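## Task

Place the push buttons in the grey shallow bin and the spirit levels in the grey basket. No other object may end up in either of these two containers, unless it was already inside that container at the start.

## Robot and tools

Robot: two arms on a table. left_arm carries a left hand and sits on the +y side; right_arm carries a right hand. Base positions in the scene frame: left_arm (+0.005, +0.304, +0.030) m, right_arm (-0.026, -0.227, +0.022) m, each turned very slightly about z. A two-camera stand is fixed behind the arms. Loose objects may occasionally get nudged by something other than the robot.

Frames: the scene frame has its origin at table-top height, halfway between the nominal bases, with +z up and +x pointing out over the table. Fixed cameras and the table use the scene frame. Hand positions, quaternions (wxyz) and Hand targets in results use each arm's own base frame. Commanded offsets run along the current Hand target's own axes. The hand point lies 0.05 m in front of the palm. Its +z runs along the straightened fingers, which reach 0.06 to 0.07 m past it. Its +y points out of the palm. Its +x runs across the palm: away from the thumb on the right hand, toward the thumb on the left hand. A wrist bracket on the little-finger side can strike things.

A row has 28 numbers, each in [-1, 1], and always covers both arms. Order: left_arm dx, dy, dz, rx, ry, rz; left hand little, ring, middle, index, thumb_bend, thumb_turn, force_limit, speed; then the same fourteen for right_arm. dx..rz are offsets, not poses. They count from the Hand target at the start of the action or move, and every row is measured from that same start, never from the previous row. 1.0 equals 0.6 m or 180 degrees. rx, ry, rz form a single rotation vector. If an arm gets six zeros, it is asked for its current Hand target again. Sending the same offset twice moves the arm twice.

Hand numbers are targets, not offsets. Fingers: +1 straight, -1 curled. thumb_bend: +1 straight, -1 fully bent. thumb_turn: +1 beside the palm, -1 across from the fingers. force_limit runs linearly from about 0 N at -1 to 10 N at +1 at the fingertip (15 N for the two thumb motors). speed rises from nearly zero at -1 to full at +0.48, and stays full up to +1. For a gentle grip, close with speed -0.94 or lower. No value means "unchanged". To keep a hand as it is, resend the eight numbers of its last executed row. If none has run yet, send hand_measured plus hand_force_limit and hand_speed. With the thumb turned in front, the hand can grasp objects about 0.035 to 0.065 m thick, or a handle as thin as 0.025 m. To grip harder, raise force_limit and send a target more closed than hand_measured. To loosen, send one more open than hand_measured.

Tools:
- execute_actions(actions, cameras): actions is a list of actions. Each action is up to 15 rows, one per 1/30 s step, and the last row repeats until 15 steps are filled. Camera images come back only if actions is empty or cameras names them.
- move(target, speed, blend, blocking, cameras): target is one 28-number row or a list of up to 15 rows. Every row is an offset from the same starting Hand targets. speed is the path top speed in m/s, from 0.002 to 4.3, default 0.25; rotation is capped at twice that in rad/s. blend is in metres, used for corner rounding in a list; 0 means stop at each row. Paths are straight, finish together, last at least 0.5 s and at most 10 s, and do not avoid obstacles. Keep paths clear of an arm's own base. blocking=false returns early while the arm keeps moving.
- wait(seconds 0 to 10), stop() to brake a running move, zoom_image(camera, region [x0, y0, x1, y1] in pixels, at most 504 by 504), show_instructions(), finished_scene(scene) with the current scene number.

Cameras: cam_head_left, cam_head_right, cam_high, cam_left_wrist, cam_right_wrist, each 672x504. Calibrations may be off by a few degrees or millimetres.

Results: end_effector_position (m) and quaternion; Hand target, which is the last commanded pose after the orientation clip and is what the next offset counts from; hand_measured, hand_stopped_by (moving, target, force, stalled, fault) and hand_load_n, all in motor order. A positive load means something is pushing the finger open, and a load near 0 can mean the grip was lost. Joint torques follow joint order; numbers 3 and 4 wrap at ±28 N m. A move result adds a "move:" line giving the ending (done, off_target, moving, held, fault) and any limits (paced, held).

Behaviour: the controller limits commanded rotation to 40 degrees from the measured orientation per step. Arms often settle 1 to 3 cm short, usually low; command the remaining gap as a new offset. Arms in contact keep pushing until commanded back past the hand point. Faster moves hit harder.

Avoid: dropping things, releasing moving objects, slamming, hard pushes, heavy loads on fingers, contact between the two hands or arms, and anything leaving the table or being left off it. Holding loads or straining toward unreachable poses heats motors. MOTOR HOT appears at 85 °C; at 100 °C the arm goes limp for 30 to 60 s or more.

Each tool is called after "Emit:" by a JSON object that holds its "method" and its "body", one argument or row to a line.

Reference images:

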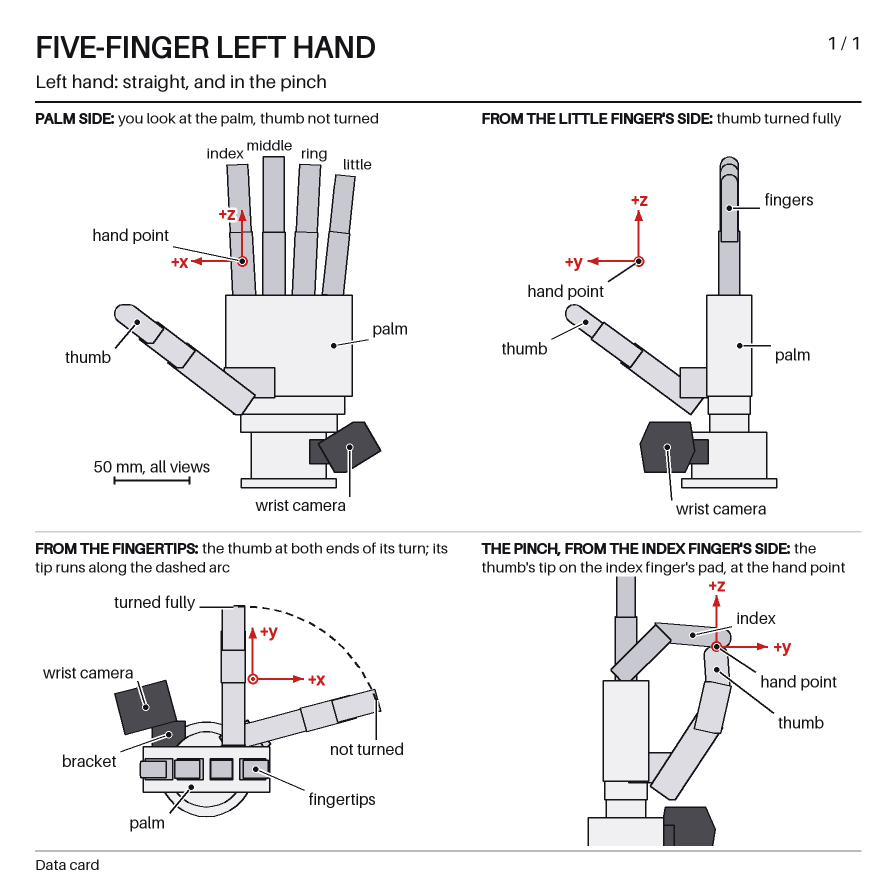

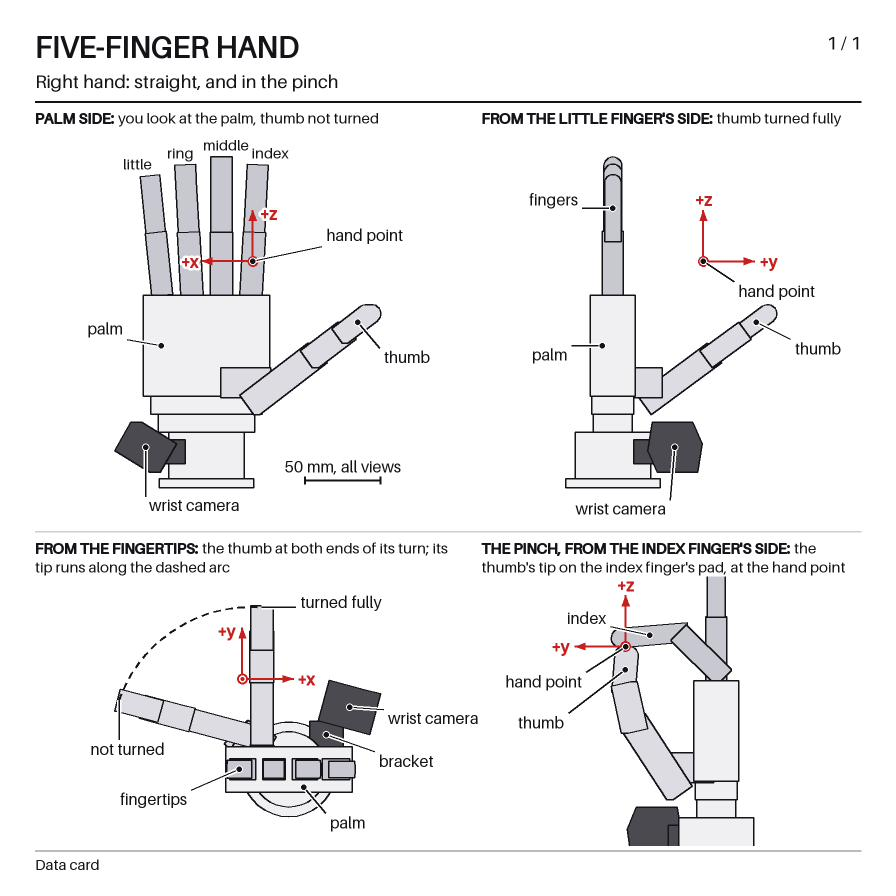

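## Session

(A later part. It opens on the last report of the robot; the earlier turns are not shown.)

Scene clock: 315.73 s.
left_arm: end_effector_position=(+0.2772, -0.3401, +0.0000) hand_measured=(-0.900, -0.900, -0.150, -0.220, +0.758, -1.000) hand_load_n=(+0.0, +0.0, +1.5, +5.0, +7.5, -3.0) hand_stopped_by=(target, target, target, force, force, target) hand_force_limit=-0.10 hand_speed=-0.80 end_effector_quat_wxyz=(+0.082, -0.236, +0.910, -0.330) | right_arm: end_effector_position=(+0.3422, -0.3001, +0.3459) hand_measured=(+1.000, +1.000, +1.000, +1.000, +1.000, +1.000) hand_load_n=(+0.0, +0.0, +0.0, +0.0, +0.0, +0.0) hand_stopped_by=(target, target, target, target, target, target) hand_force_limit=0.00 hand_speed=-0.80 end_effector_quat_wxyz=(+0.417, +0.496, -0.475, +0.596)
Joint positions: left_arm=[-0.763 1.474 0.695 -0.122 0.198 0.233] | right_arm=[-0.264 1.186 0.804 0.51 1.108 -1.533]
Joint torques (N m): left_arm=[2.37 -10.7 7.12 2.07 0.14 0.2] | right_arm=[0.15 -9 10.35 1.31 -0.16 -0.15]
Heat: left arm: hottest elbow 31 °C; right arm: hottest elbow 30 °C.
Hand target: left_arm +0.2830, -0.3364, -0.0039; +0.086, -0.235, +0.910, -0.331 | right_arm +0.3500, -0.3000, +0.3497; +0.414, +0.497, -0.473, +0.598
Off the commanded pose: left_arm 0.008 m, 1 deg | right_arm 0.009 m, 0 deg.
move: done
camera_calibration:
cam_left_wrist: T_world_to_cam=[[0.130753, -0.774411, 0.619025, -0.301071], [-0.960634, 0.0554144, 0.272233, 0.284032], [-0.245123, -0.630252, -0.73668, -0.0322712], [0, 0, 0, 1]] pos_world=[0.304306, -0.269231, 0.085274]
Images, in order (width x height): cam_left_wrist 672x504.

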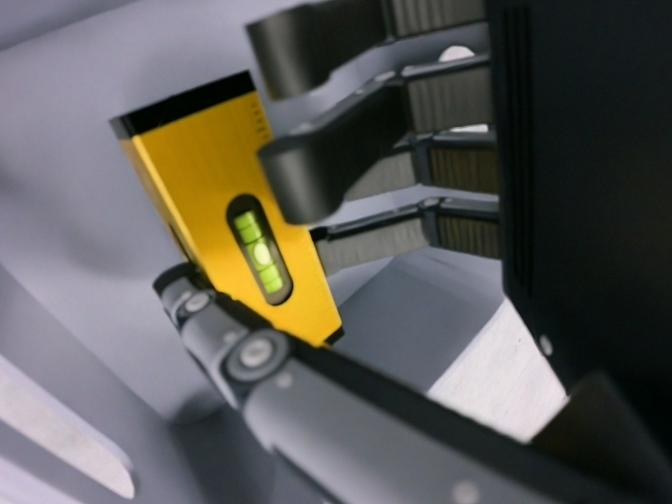

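Emit:
{"method": "move", "body": {
  "target": [
    [0,0.004,0.005,0,0,0,-0.9,-0.9,-0.15,-0.4,0.93,-1,-0.1,-0.65, 0,0,0,0,0,0,1,1,1,1,1,1,0,-0.8],
    [0,-0.1179,-0.1404,0,0,0,-0.9,-0.9,-0.15,-0.4,0.93,-1,-0.1,-0.65, 0,0,0,0,0,0,1,1,1,1,1,1,0,-0.8]
  ],
  "speed": [0.05,0.12],
  "cameras": ["cam_left_wrist","cam_high"]
}}

Scene clock: 324.93 s.
left_arm: end_effector_position=(+0.2686, -0.3319, +0.0912) hand_measured=(-0.900, -0.900, -0.150, -0.220, +0.930, -1.000) hand_load_n=(+0.0, +0.0, +0.0, +0.0, +0.0, +0.0) hand_stopped_by=(target, target, target, force, target, target) hand_force_limit=-0.10 hand_speed=-0.65 end_effector_quat_wxyz=(+0.076, -0.237, +0.913, -0.322) | right_arm: end_effector_position=(+0.3422, -0.3001, +0.3459) hand_measured=(+1.000, +1.000, +1.000, +1.000, +1.000, +1.000) hand_load_n=(+0.0, +0.0, +0.0, +0.0, +0.0, +0.0) hand_stopped_by=(target, target, target, target, target, target) hand_force_limit=0.00 hand_speed=-0.80 end_effector_quat_wxyz=(+0.417, +0.496, -0.475, +0.596)
Joint positions: left_arm=[-0.763 1.278 0.806 -0.45 0.198 0.233] | right_arm=[-0.264 1.186 0.804 0.51 1.108 -1.533]
Joint torques (N m): left_arm=[1.38 -9.88 12.38 1.14 0.12 0.17] | right_arm=[0.09 -8.88 10.29 1.37 -0.19 -0.11]
Heat: left arm: hottest elbow 31 °C; right arm: hottest elbow 30 °C.
Hand target: left_arm +0.2830, -0.3366, +0.1062; +0.086, -0.235, +0.910, -0.331 | right_arm +0.3500, -0.3000, +0.3497; +0.414, +0.497, -0.473, +0.598
Off the commanded pose: left_arm 0.021 m, 2 deg | right_arm 0.009 m, 0 deg.
move: off_target (left_arm)
camera_calibration:
cam_left_wrist: T_world_to_cam=[[0.139439, -0.783133, 0.606019, -0.35418], [-0.956436, 0.0520073, 0.287273, 0.246913], [-0.25649, -0.619675, -0.741765, 0.0450187], [0, 0, 0, 1]] pos_world=[0.29709, -0.262314, 0.177102]
Images, in order (width x height): cam_high 672x504, cam_left_wrist 672x504.

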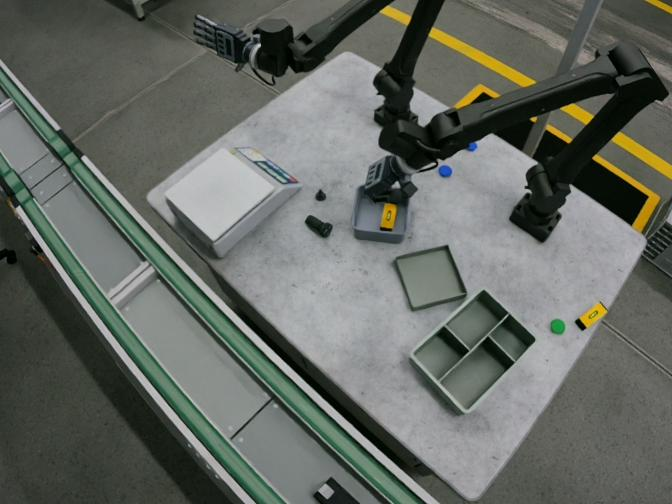

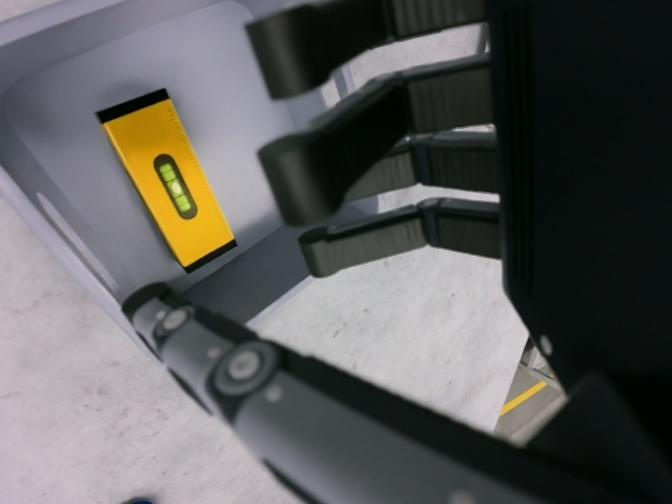

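Emit:
{"method": "move", "body": {
  "target": [
    [0.1806,0.1009,-0.0847,0.02,0.04,0.04,-0.9,-0.9,0,0,1,-1,0.0,0.2, 0,0,0,0,0,0,1,1,1,1,1,1,0,-0.8],
    [0.3615,0.2322,-0.1052,0.0547,0.0904,0.09,-0.9,-0.9,0,0,1,-1,0.0,0.2, 0,0,0,0,0,0,1,1,1,1,1,1,0,-0.8]
  ],
  "speed": 0.25,
  "blend": [0.03,0],
  "cameras": ["cam_left_wrist","cam_high"]
}}

Emit:
{"method": "zoom_image", "body": {
  "camera": "cam_left_wrist",
  "region": [90, 60, 400, 360]
}}

Scene clock: 345.63 s.
left_arm: end_effector_position=(+0.0238, -0.3098, +0.0639) hand_measured=(-0.900, -0.900, +0.000, +0.000, +1.000, -1.000) hand_load_n=(+0.0, +0.0, +0.0, +0.0, +0.0, +0.0) hand_stopped_by=(target, target, target, target, target, target) hand_force_limit=0.00 hand_speed=0.20 end_effector_quat_wxyz=(+0.025, -0.043, +0.908, -0.416) | right_arm: end_effector_position=(+0.3422, -0.3001, +0.3459) hand_measured=(+1.000, +1.000, +1.000, +1.000, +1.000, +1.000) hand_load_n=(+0.0, +0.0, +0.0, +0.0, +0.0, +0.0) hand_stopped_by=(target, target, target, target, target, target) hand_force_limit=0.00 hand_speed=-0.80 end_effector_quat_wxyz=(+0.417, +0.496, -0.475, +0.596)
Joint positions: left_arm=[-1.36 0.784 0.349 -0.278 0.079 0.08] | right_arm=[-0.264 1.186 0.804 0.51 1.108 -1.533]
Joint torques (N m): left_arm=[-0.21 -1.85 9.09 2.39 -0.22 -0.1] | right_arm=[0.5 -8.82 10.35 1.09 -0.22 -0.11]
Heat: left arm: hottest elbow 32 °C; right arm: hottest elbow 30 °C.
Hand target: left_arm +0.0220, -0.3126, +0.0646; +0.022, -0.048, +0.905, -0.422 | right_arm +0.3500, -0.3000, +0.3497; +0.414, +0.497, -0.473, +0.598
Off the commanded pose: left_arm 0.003 m, 1 deg | right_arm 0.009 m, 0 deg.
move: done
camera_calibration:
cam_left_wrist: T_world_to_cam=[[-0.206786, -0.652509, 0.729021, -0.245252], [-0.867894, 0.466316, 0.171198, 0.153048], [-0.451663, -0.597312, -0.662736, -0.017788], [0, 0, 0, 1]] pos_world=[0.0740801, -0.242023, 0.140804]
Images, in order (width x height): cam_high 672x504, cam_left_wrist 672x504.

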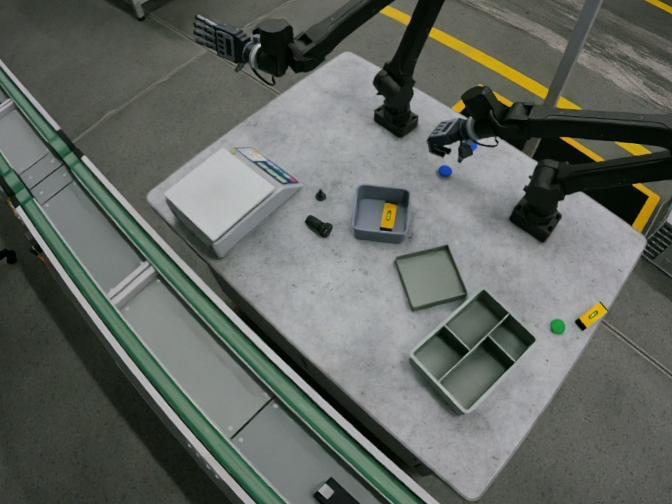

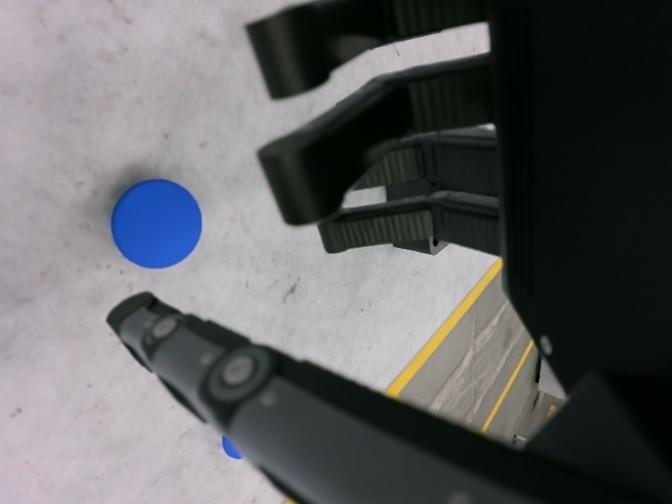

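Scaled by 1.626.

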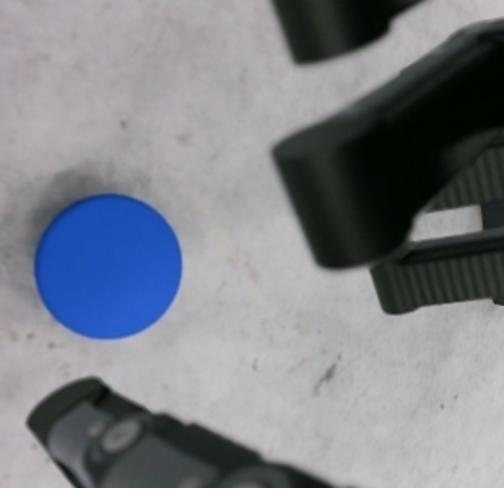

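Emit:
{"method": "move", "body": {
  "target": [
    [0,0.0383,0.0322,0,0,0,-0.9,-0.9,0,0,1,-1,0.0,0.2, 0,0,0,0,0,0,1,1,1,1,1,1,0,-0.8]
  ],
  "speed": 0.12,
  "cameras": ["cam_left_wrist"]
}}

Emit:
{"method": "zoom_image", "body": {
  "camera": "cam_left_wrist",
  "region": [90, 60, 400, 360]
}}

Scene clock: 362.43 s.
left_arm: end_effector_position=(+0.0240, -0.3108, +0.0354) hand_measured=(-0.900, -0.900, +0.000, +0.000, +1.000, -1.000) hand_load_n=(+0.0, +0.0, +0.0, +0.0, +0.0, +0.0) hand_stopped_by=(target, target, target, target, target, target) hand_force_limit=0.00 hand_speed=0.20 end_effector_quat_wxyz=(+0.025, -0.043, +0.907, -0.418) | right_arm: end_effector_position=(+0.3422, -0.3001, +0.3459) hand_measured=(+1.000, +1.000, +1.000, +1.000, +1.000, +1.000) hand_load_n=(+0.0, +0.0, +0.0, +0.0, +0.0, +0.0) hand_stopped_by=(target, target, target, target, target, target) hand_force_limit=0.00 hand_speed=-0.80 end_effector_quat_wxyz=(+0.417, +0.496, -0.475, +0.596)
Joint positions: left_arm=[-1.36 0.861 0.29 -0.138 0.079 0.08] | right_arm=[-0.264 1.186 0.804 0.51 1.108 -1.533]
Joint torques (N m): left_arm=[-0.21 -1.73 8.57 2.48 -0.17 -0.12] | right_arm=[0.5 -8.64 10.3 1.2 -0.21 -0.17]
Heat: left arm: hottest elbow 33 °C; right arm: hottest elbow 30 °C.
Hand target: left_arm +0.0220, -0.3126, +0.0346; +0.022, -0.048, +0.905, -0.422 | right_arm +0.3500, -0.3000, +0.3497; +0.414, +0.497, -0.473, +0.598
Off the commanded pose: left_arm 0.003 m, 1 deg | right_arm 0.009 m, 0 deg.
move: done
camera_calibration:
cam_left_wrist: T_world_to_cam=[[-0.207189, -0.648985, 0.732046, -0.224221], [-0.868157, 0.46691, 0.168221, 0.158876], [-0.450973, -0.600677, -0.66016, -0.038345], [0, 0, 0, 1]] pos_world=[0.0741809, -0.24273, 0.1121]
Images, in order (width x height): cam_left_wrist 672x504.

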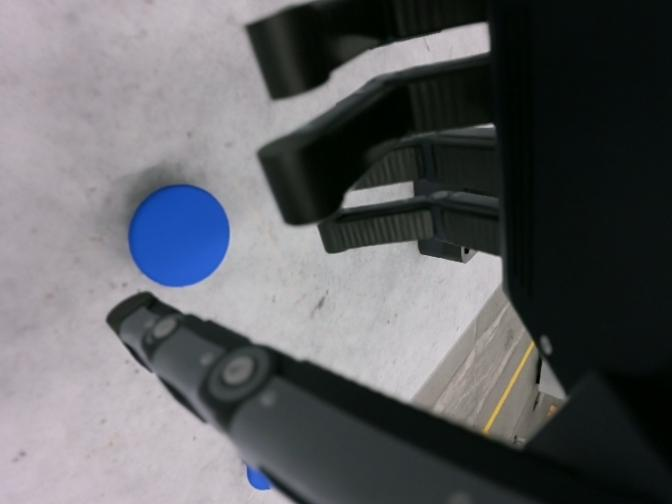

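Scaled by 1.626.

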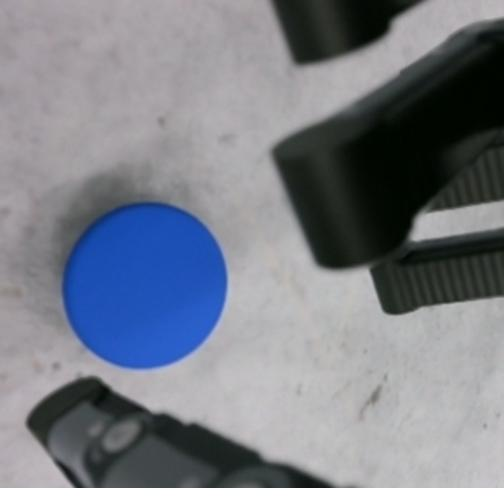

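Emit:
{"method": "move", "body": {
  "target": [
    [0.0005,0.04,0.0302,0.0278,0,0,-0.9,-0.9,0,0,1,-1,0.0,0.2, 0,0,0,0,0,0,1,1,1,1,1,1,0,-0.8]
  ],
  "speed": 0.1,
  "cameras": ["cam_left_wrist"]
}}

Scene clock: 397.67 s.
left_arm: end_effector_position=(+0.0227, -0.3100, +0.0047) hand_measured=(-0.900, -0.900, +0.000, +0.000, +1.000, -1.000) hand_load_n=(+0.0, +0.0, +0.0, +0.0, +0.0, +0.0) hand_stopped_by=(target, target, target, target, target, target) hand_force_limit=0.00 hand_speed=0.20 end_effector_quat_wxyz=(+0.028, -0.041, +0.888, -0.457) | right_arm: end_effector_position=(+0.3422, -0.3001, +0.3459) hand_measured=(+1.000, +1.000, +1.000, +1.000, +1.000, +1.000) hand_load_n=(+0.5, +0.0, +0.0, +0.0, +0.0, +0.0) hand_stopped_by=(target, target, target, target, target, target) hand_force_limit=0.00 hand_speed=-0.80 end_effector_quat_wxyz=(+0.417, +0.496, -0.475, +0.596)
Joint positions: left_arm=[-1.36 0.948 0.171 0.154 0.084 0.077] | right_arm=[-0.264 1.186 0.804 0.51 1.108 -1.533]
Joint torques (N m): left_arm=[0.44 -1.96 7.31 2.56 0.03 -0.13] | right_arm=[0.44 -8.94 10.24 1.25 -0.22 -0.17]
Heat: left arm: hottest elbow 32 °C; right arm: hottest elbow 30 °C.
Hand target: left_arm +0.0215, -0.3110, +0.0045; +0.024, -0.047, +0.886, -0.461 | right_arm +0.3500, -0.3000, +0.3497; +0.414, +0.497, -0.473, +0.598
Off the commanded pose: left_arm 0.002 m, 1 deg | right_arm 0.009 m, 0 deg.
move: done
camera_calibration:
cam_left_wrist: T_world_to_cam=[[-0.218071, -0.583814, 0.782053, -0.181229], [-0.869188, 0.480587, 0.116397, 0.167076], [-0.443799, -0.654368, -0.612246, -0.075711], [0, 0, 0, 1]] pos_world=[0.0720993, -0.235642, 0.07593]
Images, in order (width x height): cam_left_wrist 672x504.

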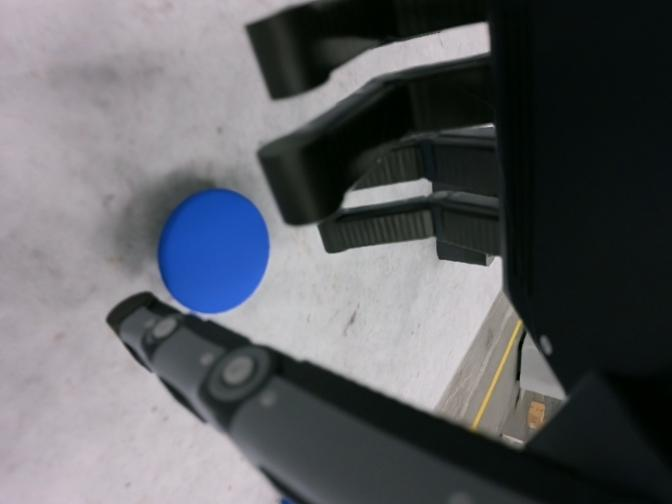

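Emit:
{"method": "move", "body": {
  "target": [
    [0.0002,0.0272,0.0165,0,0,0,-0.9,-0.9,0,0,1,-1,0.0,0.2, 0,0,0,0,0,0,1,1,1,1,1,1,0,-0.8]
  ],
  "speed": 0.05,
  "cameras": ["cam_left_wrist"]
}}

Scene clock: 410.57 s.
left_arm: end_effector_position=(+0.0231, -0.3127, -0.0101) hand_measured=(-0.900, -0.900, +0.000, +0.000, +1.000, -1.000) hand_load_n=(+0.0, +0.0, -0.5, +0.0, +0.0, +0.0) hand_stopped_by=(target, target, target, target, target, target) hand_force_limit=0.00 hand_speed=0.20 end_effector_quat_wxyz=(+0.029, -0.040, +0.885, -0.463) | right_arm: end_effector_position=(+0.3422, -0.3001, +0.3459) hand_measured=(+1.000, +1.000, +1.000, +1.000, +1.000, +1.000) hand_load_n=(+0.0, +0.0, +0.0, +0.0, +0.0, +0.0) hand_stopped_by=(target, target, target, target, target, target) hand_force_limit=0.00 hand_speed=-0.80 end_effector_quat_wxyz=(+0.417, +0.496, -0.475, +0.596)
Joint positions: left_arm=[-1.36 1.049 0.147 0.293 0.085 0.076] | right_arm=[-0.264 1.186 0.804 0.51 1.108 -1.533]
Joint torques (N m): left_arm=[0.62 -2.2 6.12 2.37 0.03 -0.1] | right_arm=[0.56 -8.53 10.39 1.22 -0.19 -0.15]
Heat: left arm: hottest elbow 31 °C; right arm: hottest elbow 30 °C.
Hand target: left_arm +0.0213, -0.3098, -0.0145; +0.024, -0.047, +0.886, -0.461 | right_arm +0.3500, -0.3000, +0.3497; +0.414, +0.497, -0.473, +0.598
Off the commanded pose: left_arm 0.006 m, 1 deg | right_arm 0.009 m, 0 deg.
move: done
camera_calibration:
cam_left_wrist: T_world_to_cam=[[-0.219897, -0.573654, 0.789029, -0.167814], [-0.869182, 0.482438, 0.108515, 0.170955], [-0.442908, -0.661948, -0.604696, -0.0887026], [0, 0, 0, 1]] pos_world=[0.0724023, -0.237459, 0.0602204]
Images, in order (width x height): cam_left_wrist 672x504.

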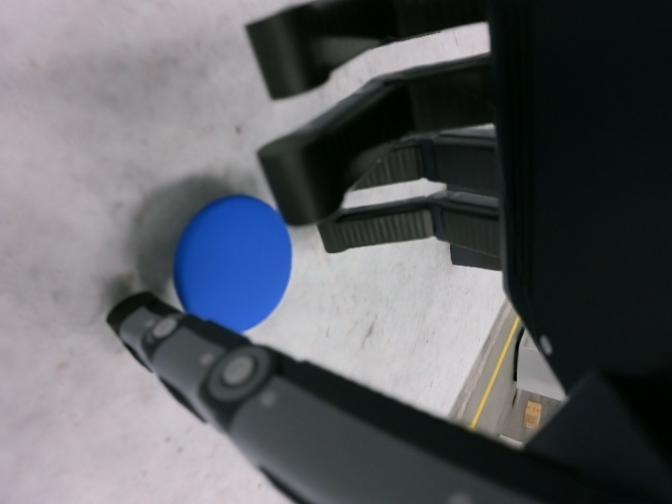

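Emit:
{"method": "move", "body": {
  "target": [
    [0,0.0048,-0.0068,0,0,0,-0.9,-0.9,0,0,1,-1,0.0,0.2, 0,0,0,0,0,0,1,1,1,1,1,1,0,-0.8]
  ],
  "speed": 0.05,
  "cameras": ["cam_left_wrist"]
}}

Scene clock: 420.83 s.
left_arm: end_effector_position=(+0.0224, -0.3104, -0.0105) hand_measured=(-0.900, -0.900, +0.000, +0.000, +1.000, -1.000) hand_load_n=(+0.0, +0.0, +0.5, +0.5, +0.0, +0.0) hand_stopped_by=(target, target, target, target, target, target) hand_force_limit=0.00 hand_speed=0.20 end_effector_quat_wxyz=(+0.029, -0.040, +0.884, -0.464) | right_arm: end_effector_position=(+0.3422, -0.3001, +0.3459) hand_measured=(+1.000, +1.000, +1.000, +1.000, +1.000, +1.000) hand_load_n=(+0.0, +0.0, +0.0, +0.0, +0.0, +0.0) hand_stopped_by=(target, target, target, target, target, target) hand_force_limit=0.00 hand_speed=-0.80 end_effector_quat_wxyz=(+0.417, +0.496, -0.475, +0.596)
Joint positions: left_arm=[-1.36 1.04 0.139 0.295 0.086 0.076] | right_arm=[-0.264 1.186 0.804 0.51 1.108 -1.533]
Joint torques (N m): left_arm=[0.09 -2.49 5.83 2.1 0.09 -0.15] | right_arm=[0.44 -8.7 10.47 1.29 -0.23 -0.11]
Heat: left arm: hottest elbow 31 °C; right arm: hottest elbow 30 °C.
Hand target: left_arm +0.0208, -0.3050, -0.0144; +0.024, -0.047, +0.886, -0.461 | right_arm +0.3500, -0.3000, +0.3497; +0.414, +0.497, -0.473, +0.598
Off the commanded pose: left_arm 0.007 m, 1 deg | right_arm 0.009 m, 0 deg.
move: done
camera_calibration:
cam_left_wrist: T_world_to_cam=[[-0.220415, -0.571003, 0.790805, -0.165563], [-0.868767, 0.483526, 0.106986, 0.169601], [-0.443464, -0.663445, -0.602645, -0.088053], [0, 0, 0, 1]] pos_world=[0.0718028, -0.234962, 0.0597187]
Images, in order (width x height): cam_left_wrist 672x504.

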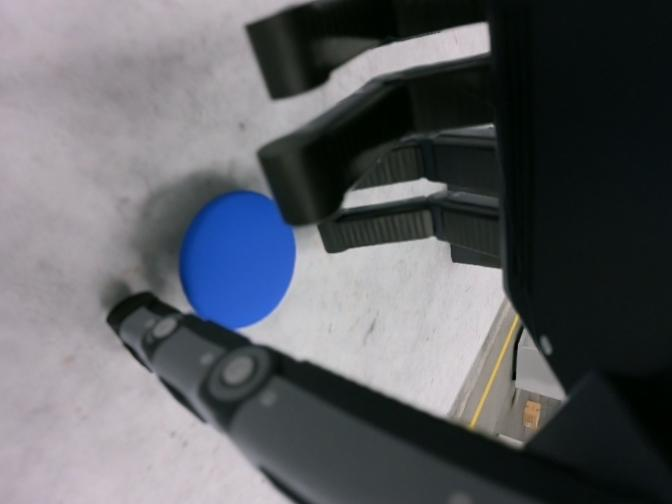

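Emit:
{"method": "move", "body": {
  "target": [
    [0,0,0,0,0,0,-0.9,-0.9,0,0,0.4,-1,-0.4,-0.8, 0,0,0,0,0,0,1,1,1,1,1,1,0,-0.8]
  ],
  "speed": 0.05,
  "cameras": ["cam_left_wrist"]
}}

Scene clock: 426.60 s.
left_arm: end_effector_position=(+0.0224, -0.3103, -0.0103) hand_measured=(-0.900, -0.900, +0.000, +0.000, +0.652, -1.000) hand_load_n=(+0.0, +0.0, +3.5, +0.0, +4.5, +0.5) hand_stopped_by=(target, target, target, target, force, target) hand_force_limit=-0.40 hand_speed=-0.80 end_effector_quat_wxyz=(+0.029, -0.040, +0.884, -0.464) | right_arm: end_effector_position=(+0.3422, -0.3001, +0.3459) hand_measured=(+1.000, +1.000, +1.000, +1.000, +1.000, +1.000) hand_load_n=(+0.0, +0.0, +0.0, +0.0, +0.0, +0.0) hand_stopped_by=(target, target, target, target, target, target) hand_force_limit=0.00 hand_speed=-0.80 end_effector_quat_wxyz=(+0.417, +0.496, -0.475, +0.596)
Joint positions: left_arm=[-1.36 1.038 0.138 0.295 0.086 0.076] | right_arm=[-0.264 1.186 0.804 0.51 1.108 -1.533]
Joint torques (N m): left_arm=[0.26 -3.02 5.63 1.88 0.07 -0.09] | right_arm=[0.38 -8.7 10.41 1.09 -0.2 -0.12]
Heat: left arm: hottest elbow 31 °C; right arm: hottest elbow 30 °C.
Hand target: left_arm +0.0208, -0.3050, -0.0143; +0.024, -0.047, +0.886, -0.461 | right_arm +0.3500, -0.3000, +0.3497; +0.414, +0.497, -0.473, +0.598
Off the commanded pose: left_arm 0.007 m, 1 deg | right_arm 0.009 m, 0 deg.
move: done
camera_calibration:
cam_left_wrist: T_world_to_cam=[[-0.220501, -0.570413, 0.791207, -0.165351], [-0.868778, 0.483607, 0.106532, 0.169465], [-0.4434, -0.663893, -0.602198, -0.0881022], [0, 0, 0, 1]] pos_world=[0.0717029, -0.234763, 0.0597182]
Images, in order (width x height): cam_left_wrist 672x504.

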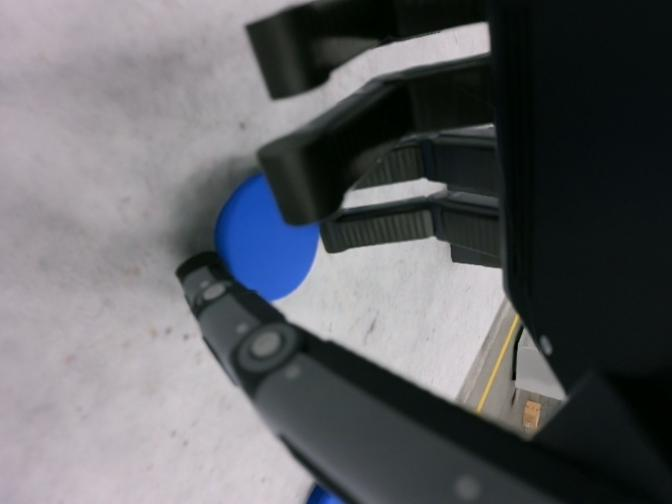

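Emit:
{"method": "move", "body": {
  "target": [
    [0,0,0,0,0,0,-0.9,-0.9,0,-0.3,0.35,-1,-0.3,-0.85, 0,0,0,0,0,0,1,1,1,1,1,1,0,-0.8],
    [0,-0.055,-0.0385,0,0,0,-0.9,-0.9,0,-0.3,0.35,-1,-0.3,-0.85, 0,0,0,0,0,0,1,1,1,1,1,1,0,-0.8]
  ],
  "speed": [0.05,0.06],
  "cameras": ["cam_left_wrist"]
}}

Scene clock: 433.63 s.
left_arm: end_effector_position=(+0.0176, -0.2888, +0.0064) hand_measured=(-0.900, -0.900, +0.000, -0.052, +0.650, -1.000) hand_load_n=(+0.0, +0.0, +1.0, +6.5, +8.0, -1.0) hand_stopped_by=(target, target, target, force, force, target) hand_force_limit=-0.30 hand_speed=-0.85 end_effector_quat_wxyz=(+0.025, -0.041, +0.894, -0.445) | right_arm: end_effector_position=(+0.3422, -0.3001, +0.3459) hand_measured=(+1.000, +1.000, +1.000, +1.000, +1.000, +1.000) hand_load_n=(+0.0, +0.0, +0.0, +0.0, +0.0, +0.0) hand_stopped_by=(target, target, target, target, target, target) hand_force_limit=0.00 hand_speed=-0.80 end_effector_quat_wxyz=(+0.417, +0.496, -0.475, +0.596)
Joint positions: left_arm=[-1.36 0.82 0.15 0.021 0.087 0.076] | right_arm=[-0.264 1.186 0.804 0.51 1.108 -1.533]
Joint torques (N m): left_arm=[0.79 -2.08 12.14 1.43 0.07 -0.08] | right_arm=[-0.03 -8.53 10.39 1.17 -0.17 -0.13]
Heat: left arm: hottest elbow 31 °C; right arm: hottest elbow 30 °C.
Hand target: left_arm +0.0208, -0.3049, +0.0258; +0.024, -0.047, +0.886, -0.461 | right_arm +0.3500, -0.3000, +0.3497; +0.414, +0.497, -0.473, +0.598
Off the commanded pose: left_arm 0.026 m, 2 deg | right_arm 0.009 m, 0 deg.
move: off_target (left_arm)
camera_calibration:
cam_left_wrist: T_world_to_cam=[[-0.213496, -0.603362, 0.768358, -0.176937], [-0.867322, 0.47904, 0.135178, 0.151676], [-0.449635, -0.637553, -0.625583, -0.0580155], [0, 0, 0, 1]] pos_world=[0.0676904, -0.216404, 0.0791546]
Images, in order (width x height): cam_left_wrist 672x504.

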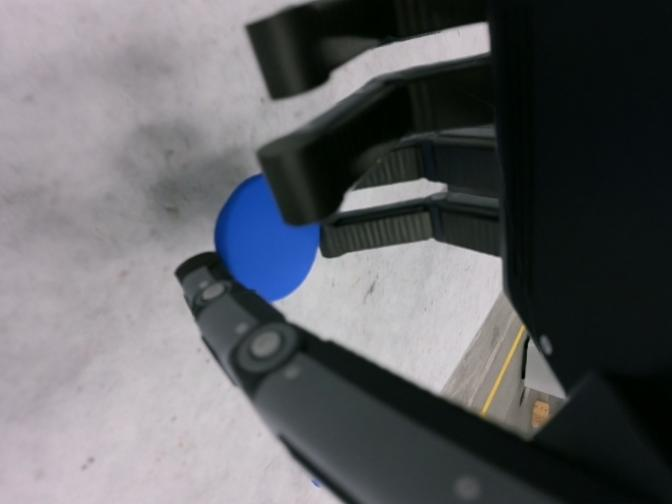

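Emit:
{"method": "move", "body": {
  "target": [
    [0,-0.0887,-0.0622,0,0,0,-0.9,-0.9,0,-0.3,0.35,-1,-0.3,-0.85, 0,0,0,0,0,0,1,1,1,1,1,1,0,-0.8],
    [-0.5484,0.0268,-0.195,0,-0.2348,-0.1646,-0.9,-0.9,0,-0.3,0.35,-1,-0.3,-0.85, 0,0,0,0,0,0,1,1,1,1,1,1,0,-0.8]
  ],
  "speed": [0.12,0.22],
  "blend": [0.03,0],
  "cameras": ["cam_left_wrist","cam_high","cam_head_left"]
}}

Scene clock: 471.27 s.
left_arm: end_effector_position=(+0.3153, -0.1619, +0.0605) hand_measured=(-0.900, -0.900, +0.000, -0.052, +0.650, -1.000) hand_load_n=(+0.0, +0.0, +1.0, +6.5, +8.0, -1.0) hand_stopped_by=(target, target, target, force, force, target) hand_force_limit=-0.30 hand_speed=-0.85 end_effector_quat_wxyz=(+0.207, -0.425, +0.791, -0.389) | right_arm: end_effector_position=(+0.3422, -0.3001, +0.3459) hand_measured=(+1.000, +1.000, +1.000, +1.000, +1.000, +1.000) hand_load_n=(+0.0, +0.0, +0.0, +0.0, +0.0, +0.0) hand_stopped_by=(target, target, target, target, target, target) hand_force_limit=0.00 hand_speed=-0.80 end_effector_quat_wxyz=(+0.417, +0.496, -0.475, +0.596)
Joint positions: left_arm=[-0.293 0.986 0.403 -0.097 0.231 0.18] | right_arm=[-0.264 1.186 0.804 0.51 1.108 -1.533]
Joint torques (N m): left_arm=[1.14 -3.9 12.38 2.59 -0.06 -0.14] | right_arm=[0.44 -8.59 10.44 1.14 -0.17 -0.1]
Heat: left arm: hottest elbow 33 °C; right arm: hottest elbow 31 °C.
Hand target: left_arm +0.3369, -0.1660, +0.0799; +0.223, -0.428, +0.777, -0.404 | right_arm +0.3500, -0.3000, +0.3497; +0.414, +0.497, -0.473, +0.598
Off the commanded pose: left_arm 0.029 m, 3 deg | right_arm 0.009 m, 0 deg.
move: off_target (left_arm)
camera_calibration:
cam_left_wrist: T_world_to_cam=[[0.346959, -0.544332, 0.763755, -0.24523], [-0.915972, -0.371651, 0.151231, 0.218378], [0.201531, -0.752049, -0.627541, -0.0331339], [0, 0, 0, 1]] pos_world=[0.29179, -0.0772446, 0.133478]
Images, in order (width x height): cam_head_left 672x504, cam_high 672x504, cam_left_wrist 672x504.

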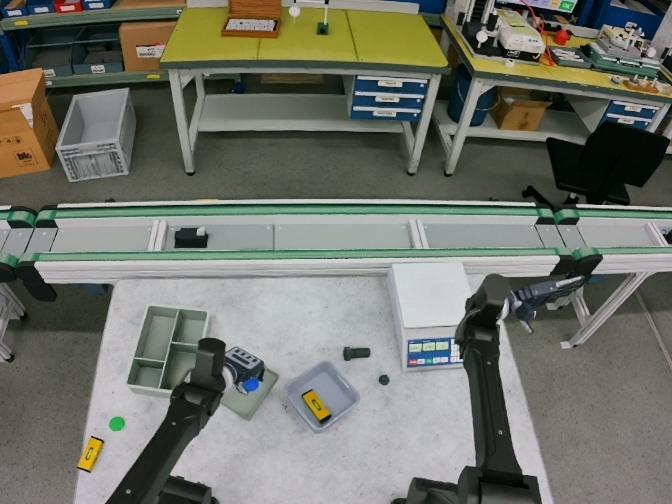

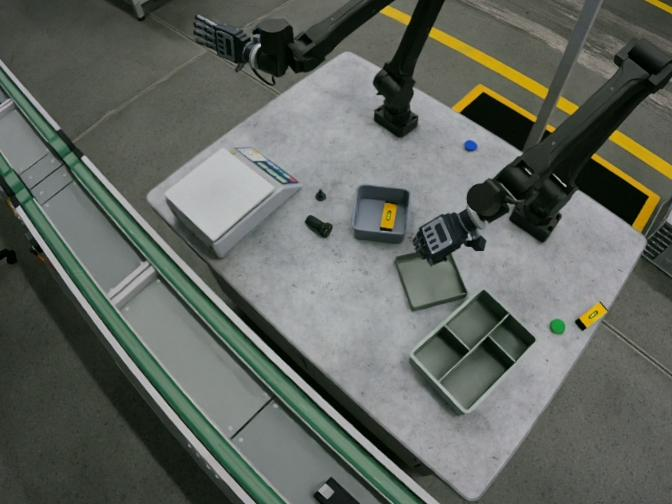

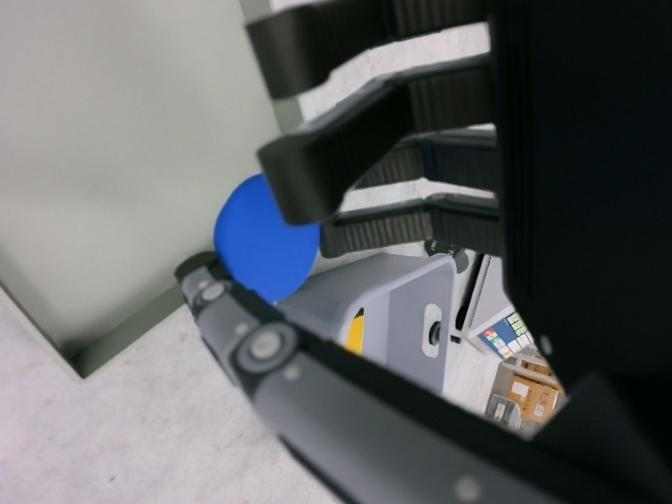

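Emit:
{"method": "move", "body": {
  "target": [
    [0.0135,0.0837,0.0403,0,0,0,-0.9,-0.9,0,-0.3,0.35,-1,-0.3,-0.85, 0,0,0,0,0,0,1,1,1,1,1,1,0,-0.8]
  ],
  "speed": 0.1,
  "cameras": ["cam_left_wrist"]
}}

Scene clock: 513.83 s.
left_arm: end_effector_position=(+0.3255, -0.1626, +0.0247) hand_measured=(-0.900, -0.900, +0.000, -0.052, +0.650, -1.000) hand_load_n=(+0.0, +0.0, +1.0, +6.5, +8.0, -1.0) hand_stopped_by=(target, target, target, force, force, target) hand_force_limit=-0.30 hand_speed=-0.85 end_effector_quat_wxyz=(+0.224, -0.428, +0.780, -0.399) | right_arm: end_effector_position=(+0.3422, -0.3001, +0.3459) hand_measured=(+1.000, +1.000, +1.000, +1.000, +1.000, +1.000) hand_load_n=(+0.0, +0.0, +0.0, +0.0, +0.0, +0.0) hand_stopped_by=(target, target, target, target, target, target) hand_force_limit=0.00 hand_speed=-0.80 end_effector_quat_wxyz=(+0.417, +0.496, -0.475, +0.596)
Joint positions: left_arm=[-0.293 1.121 0.336 0.148 0.214 0.166] | right_arm=[-0.264 1.186 0.804 0.51 1.108 -1.533]
Joint torques (N m): left_arm=[-1.32 -4.78 7.53 2.35 -0.09 -0.16] | right_arm=[0.44 -8.64 10.33 1.02 -0.16 -0.15]
Heat: left arm: hottest elbow 35 °C; right arm: hottest elbow 31 °C.
Hand target: left_arm +0.3250, -0.1680, +0.0250; +0.223, -0.428, +0.777, -0.404 | right_arm +0.3500, -0.3000, +0.3497; +0.414, +0.497, -0.473, +0.598
Off the commanded pose: left_arm 0.005 m, 1 deg | right_arm 0.009 m, 0 deg.
move: done
camera_calibration:
cam_left_wrist: T_world_to_cam=[[0.32976, -0.527848, 0.78271, -0.213953], [-0.912694, -0.390201, 0.121377, 0.229563], [0.241345, -0.7544, -0.610437, -0.072017], [0, 0, 0, 1]] pos_world=[0.297455, -0.0776884, 0.0956374]
Images, in order (width x height): cam_left_wrist 672x504.

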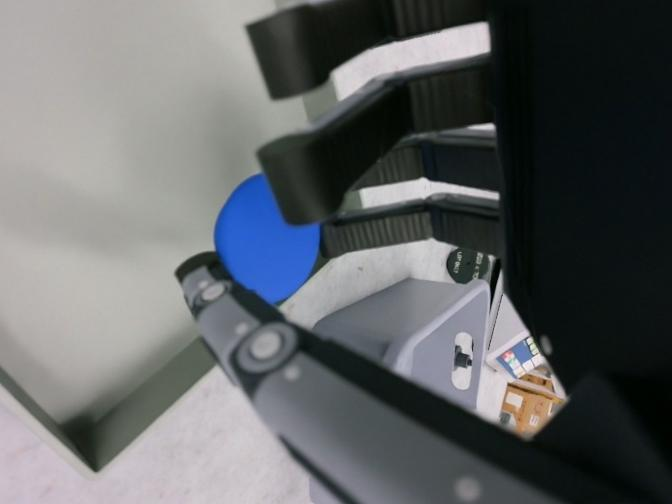

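Emit:
{"method": "move", "body": {
  "target": [
    [0.0,0.044,0.031,0,0,0,-0.9,-0.9,0,-0.3,0.35,-1,-0.3,-0.85, 0,0,0,0,0,0,1,1,1,1,1,1,0,-0.8]
  ],
  "speed": 0.07,
  "cameras": ["cam_left_wrist"]
}}

Scene clock: 523.77 s.
left_arm: end_effector_position=(+0.3306, -0.1643, -0.0007) hand_measured=(-0.900, -0.900, +0.000, -0.052, +0.650, -1.000) hand_load_n=(+0.0, +0.0, +0.0, +6.0, +8.5, -1.0) hand_stopped_by=(target, target, target, force, force, target) hand_force_limit=-0.30 hand_speed=-0.85 end_effector_quat_wxyz=(+0.230, -0.425, +0.776, -0.405) | right_arm: end_effector_position=(+0.3422, -0.3001, +0.3459) hand_measured=(+1.000, +1.000, +1.000, +1.000, +1.000, +1.000) hand_load_n=(+0.0, +0.0, +0.0, +0.0, +0.0, +0.0) hand_stopped_by=(target, target, target, target, target, target) hand_force_limit=0.00 hand_speed=-0.80 end_effector_quat_wxyz=(+0.417, +0.496, -0.475, +0.596)
Joint positions: left_arm=[-0.293 1.245 0.303 0.325 0.214 0.164] | right_arm=[-0.264 1.186 0.804 0.51 1.108 -1.533]
Joint torques (N m): left_arm=[-0.73 -4.72 5.94 2.35 -0.11 -0.12] | right_arm=[0.67 -9 10.44 1.06 -0.22 -0.12]
Heat: left arm: hottest elbow 34 °C; right arm: hottest elbow 31 °C.
Hand target: left_arm +0.3249, -0.1680, -0.0074; +0.222, -0.428, +0.777, -0.404 | right_arm +0.3500, -0.3000, +0.3497; +0.414, +0.497, -0.473, +0.598
Off the commanded pose: left_arm 0.009 m, 1 deg | right_arm 0.009 m, 0 deg.
move: done
camera_calibration:
cam_left_wrist: T_world_to_cam=[[0.315469, -0.521759, 0.79262, -0.191045], [-0.914422, -0.390369, 0.106979, 0.237202], [0.253597, -0.758538, -0.600257, -0.0946779], [0, 0, 0, 1]] pos_world=[0.301182, -0.0788997, 0.0692192]
Images, in order (width x height): cam_left_wrist 672x504.

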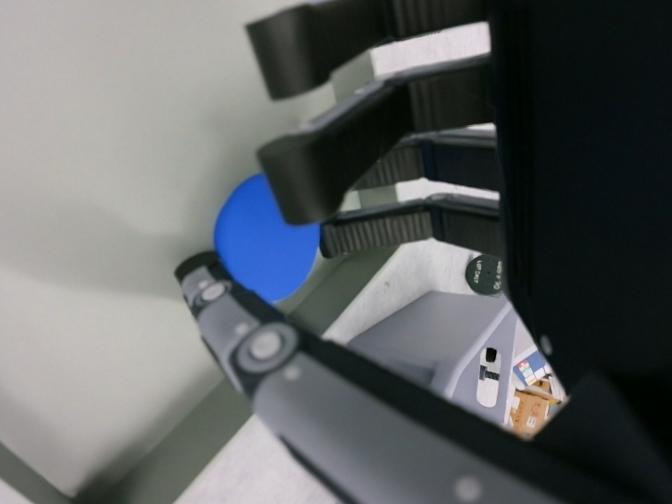

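Emit:
{"method": "move", "body": {
  "target": [
    [0,0.004,0.003,0,0,0,-0.9,-0.9,0,0,0.88,-1,-0.3,-0.65, 0,0,0,0,0,0,1,1,1,1,1,1,0,-0.8],
    [0,-0.123,-0.0861,0,0,0,-0.9,-0.9,0,0,0.88,-1,-0.3,-0.65, 0,0,0,0,0,0,1,1,1,1,1,1,0,-0.8]
  ],
  "speed": [0.05,0.12],
  "cameras": ["cam_left_wrist","cam_high"]
}}

Scene clock: 533.30 s.
left_arm: end_effector_position=(+0.3150, -0.1597, +0.0668) hand_measured=(-0.900, -0.900, +0.000, +0.000, +0.880, -1.000) hand_load_n=(+0.0, +0.5, +0.0, +0.0, +0.0, +0.0) hand_stopped_by=(target, target, target, target, target, target) hand_force_limit=-0.30 hand_speed=-0.65 end_effector_quat_wxyz=(+0.220, -0.431, +0.781, -0.395) | right_arm: end_effector_position=(+0.3422, -0.3001, +0.3459) hand_measured=(+1.000, +1.000, +1.000, +1.000, +1.000, +1.000) hand_load_n=(+0.0, +0.0, +0.0, +0.0, +0.0, +0.0) hand_stopped_by=(target, target, target, target, target, target) hand_force_limit=0.00 hand_speed=-0.80 end_effector_quat_wxyz=(+0.417, +0.496, -0.475, +0.596)
Joint positions: left_arm=[-0.293 0.949 0.39 -0.091 0.214 0.164] | right_arm=[-0.264 1.186 0.804 0.51 1.108 -1.533]
Joint torques (N m): left_arm=[-0.32 -3.49 12.15 1.33 -0.1 -0.11] | right_arm=[0.85 -8.64 10.33 1.18 -0.16 -0.13]
Heat: left arm: hottest elbow 34 °C; right arm: hottest elbow 31 °C.
Hand target: left_arm +0.3250, -0.1681, +0.0827; +0.223, -0.427, +0.777, -0.404 | right_arm +0.3500, -0.3000, +0.3497; +0.414, +0.497, -0.473, +0.598
Off the commanded pose: left_arm 0.021 m, 1 deg | right_arm 0.009 m, 0 deg.
move: off_target (left_arm)
camera_calibration:
cam_left_wrist: T_world_to_cam=[[0.340853, -0.528713, 0.777356, -0.245254], [-0.910408, -0.391862, 0.132671, 0.214349], [0.234471, -0.752932, -0.614912, -0.0388007], [0, 0, 0, 1]] pos_world=[0.287838, -0.074888, 0.138353]
Images, in order (width x height): cam_high 672x504, cam_left_wrist 672x504.

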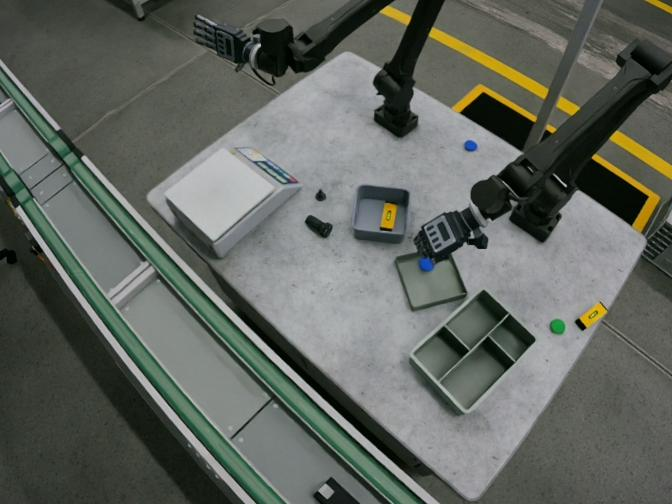

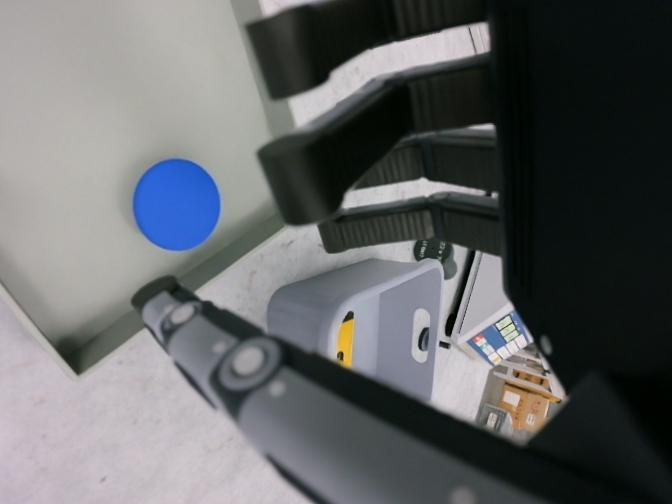

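Emit:
{"method": "move", "body": {
  "target": [
    [0.2295,0.1051,-0.1703,0,0.1274,0.0893,-0.9,-0.9,0,0,1,-1,0.0,0.2, 0,0,0,0,0,0,1,1,1,1,1,1,0,-0.8],
    [0.4657,0.2253,-0.3126,0,0.2621,0.1837,-0.9,-0.9,0,0,1,-1,0.0,0.2, 0,0,0,0,0,0,1,1,1,1,1,1,0,-0.8],
    [0.5882,0.3577,-0.3717,0,0.3531,0.2475,-0.9,-0.9,0,0,1,-1,0.0,0.2, 0,0,0,0,0,0,1,1,1,1,1,1,0,-0.8]
  ],
  "speed": [0.3,0.3,0.25],
  "blend": [0.05,0.03,0],
  "cameras": ["cam_left_wrist","cam_high"]
}}

Scene clock: 563.20 s.
left_arm: end_effector_position=(-0.1177, -0.2997, +0.0313) hand_measured=(-0.900, -0.900, +0.000, +0.000, +1.000, -1.000) hand_load_n=(+0.0, +0.0, +0.0, +0.0, +0.0, +0.0) hand_stopped_by=(target, target, target, target, target, target) hand_force_limit=0.00 hand_speed=0.20 end_effector_quat_wxyz=(-0.076, +0.151, +0.878, -0.447) | right_arm: end_effector_position=(+0.3422, -0.3001, +0.3459) hand_measured=(+1.000, +1.000, +1.000, +1.000, +1.000, +1.000) hand_load_n=(+0.0, +0.0, +0.0, +0.0, +0.0, +0.0) hand_stopped_by=(target, target, target, target, target, target) hand_force_limit=0.00 hand_speed=-0.80 end_effector_quat_wxyz=(+0.417, +0.496, -0.475, +0.596)
Joint positions: left_arm=[-1.811 0.889 0.245 0.012 0.08 0.06] | right_arm=[-0.264 1.186 0.804 0.51 1.108 -1.533]
Joint torques (N m): left_arm=[-0.26 -1.85 8.69 2.55 -0.02 0.04] | right_arm=[0.73 -9.05 10.3 1.36 -0.19 -0.12]
Heat: left arm: hottest elbow 35 °C; right arm: hottest elbow 31 °C.
Hand target: left_arm -0.1221, -0.3024, +0.0348; -0.080, +0.154, +0.874, -0.455 | right_arm +0.3500, -0.3000, +0.3497; +0.414, +0.497, -0.473, +0.598
Off the commanded pose: left_arm 0.006 m, 1 deg | right_arm 0.009 m, 0 deg.
move: done
camera_calibration:
cam_left_wrist: T_world_to_cam=[[-0.439056, -0.446444, 0.779691, -0.211436], [-0.581803, 0.80256, 0.131917, 0.166814], [-0.684642, -0.395707, -0.612112, -0.0658332], [0, 0, 0, 1]] pos_world=[-0.0408515, -0.254324, 0.102552]
Images, in order (width x height): cam_high 672x504, cam_left_wrist 672x504.

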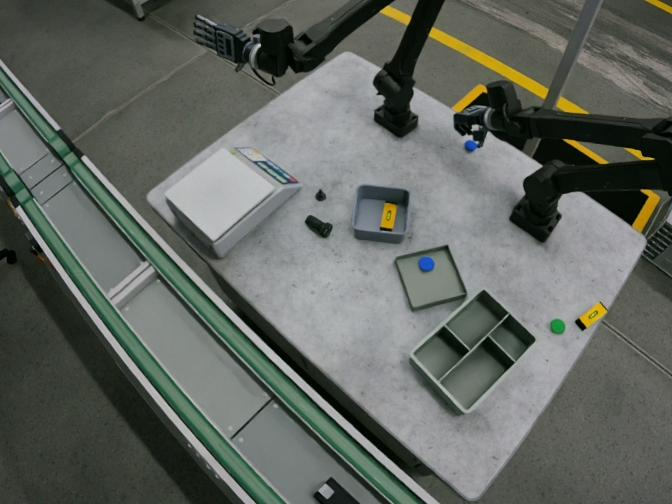

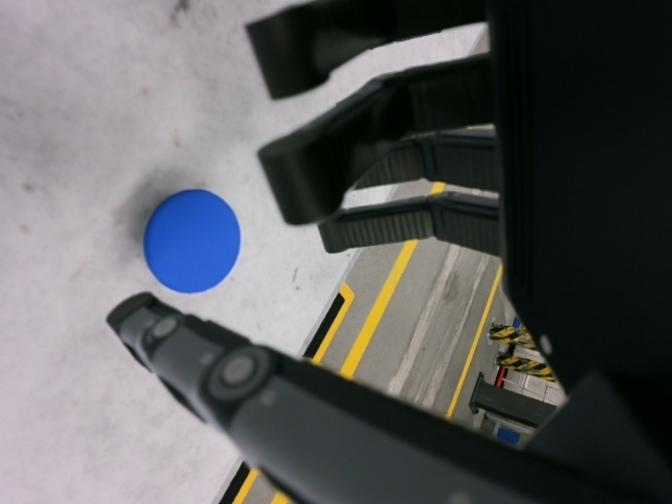

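Emit:
{"method": "move", "body": {
  "target": [
    [0.0075,0.0693,0.0448,0,0,0,-0.9,-0.9,0,0,1,-1,0.0,0.2, 0,0,0,0,0,0,1,1,1,1,1,1,0,-0.8]
  ],
  "speed": 0.08,
  "cameras": ["cam_left_wrist"]
}}

Scene clock: 580.43 s.
left_arm: end_effector_position=(-0.1213, -0.3043, -0.0099) hand_measured=(-0.900, -0.900, +0.000, +0.000, +1.000, -1.000) hand_load_n=(+0.0, +0.0, -0.5, +0.0, +0.0, +0.0) hand_stopped_by=(target, target, target, target, target, target) hand_force_limit=0.00 hand_speed=0.20 end_effector_quat_wxyz=(-0.075, +0.154, +0.872, -0.458) | right_arm: end_effector_position=(+0.3422, -0.3001, +0.3459) hand_measured=(+1.000, +1.000, +1.000, +1.000, +1.000, +1.000) hand_load_n=(+0.0, +0.0, +0.0, +0.0, +0.0, +0.0) hand_stopped_by=(target, target, target, target, target, target) hand_force_limit=0.00 hand_speed=-0.80 end_effector_quat_wxyz=(+0.417, +0.496, -0.475, +0.596)
Joint positions: left_arm=[-1.826 1.112 0.177 0.327 0.066 0.059] | right_arm=[-0.264 1.186 0.804 0.51 1.108 -1.533]
Joint torques (N m): left_arm=[-0.5 -3.6 5.87 2.37 -0.2 -0.11] | right_arm=[0.32 -8.53 10.29 1.13 -0.21 -0.13]
Heat: left arm: hottest elbow 34 °C; right arm: hottest elbow 31 °C.
Hand target: left_arm -0.1257, -0.2993, -0.0145; -0.080, +0.154, +0.874, -0.455 | right_arm +0.3500, -0.3000, +0.3497; +0.414, +0.497, -0.473, +0.598
Off the commanded pose: left_arm 0.008 m, 1 deg | right_arm 0.009 m, 0 deg.
move: done
camera_calibration:
cam_left_wrist: T_world_to_cam=[[-0.441538, -0.424957, 0.790225, -0.176615], [-0.579038, 0.807732, 0.110834, 0.17551], [-0.68539, -0.408633, -0.602711, -0.0992], [0, 0, 0, 1]] pos_world=[-0.0443461, -0.257355, 0.0603241]
Images, in order (width x height): cam_left_wrist 672x504.

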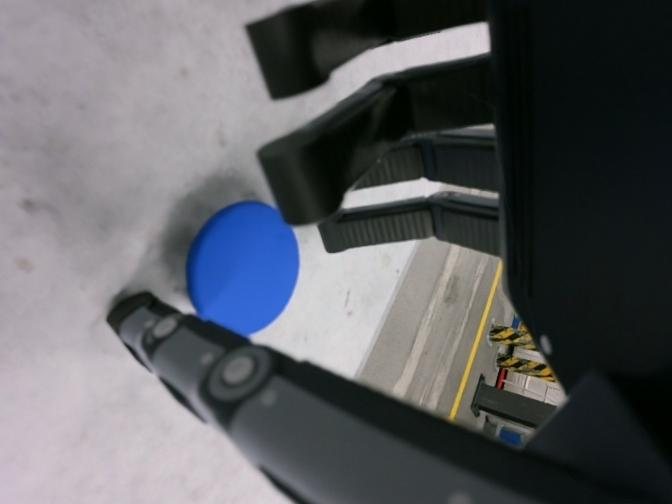

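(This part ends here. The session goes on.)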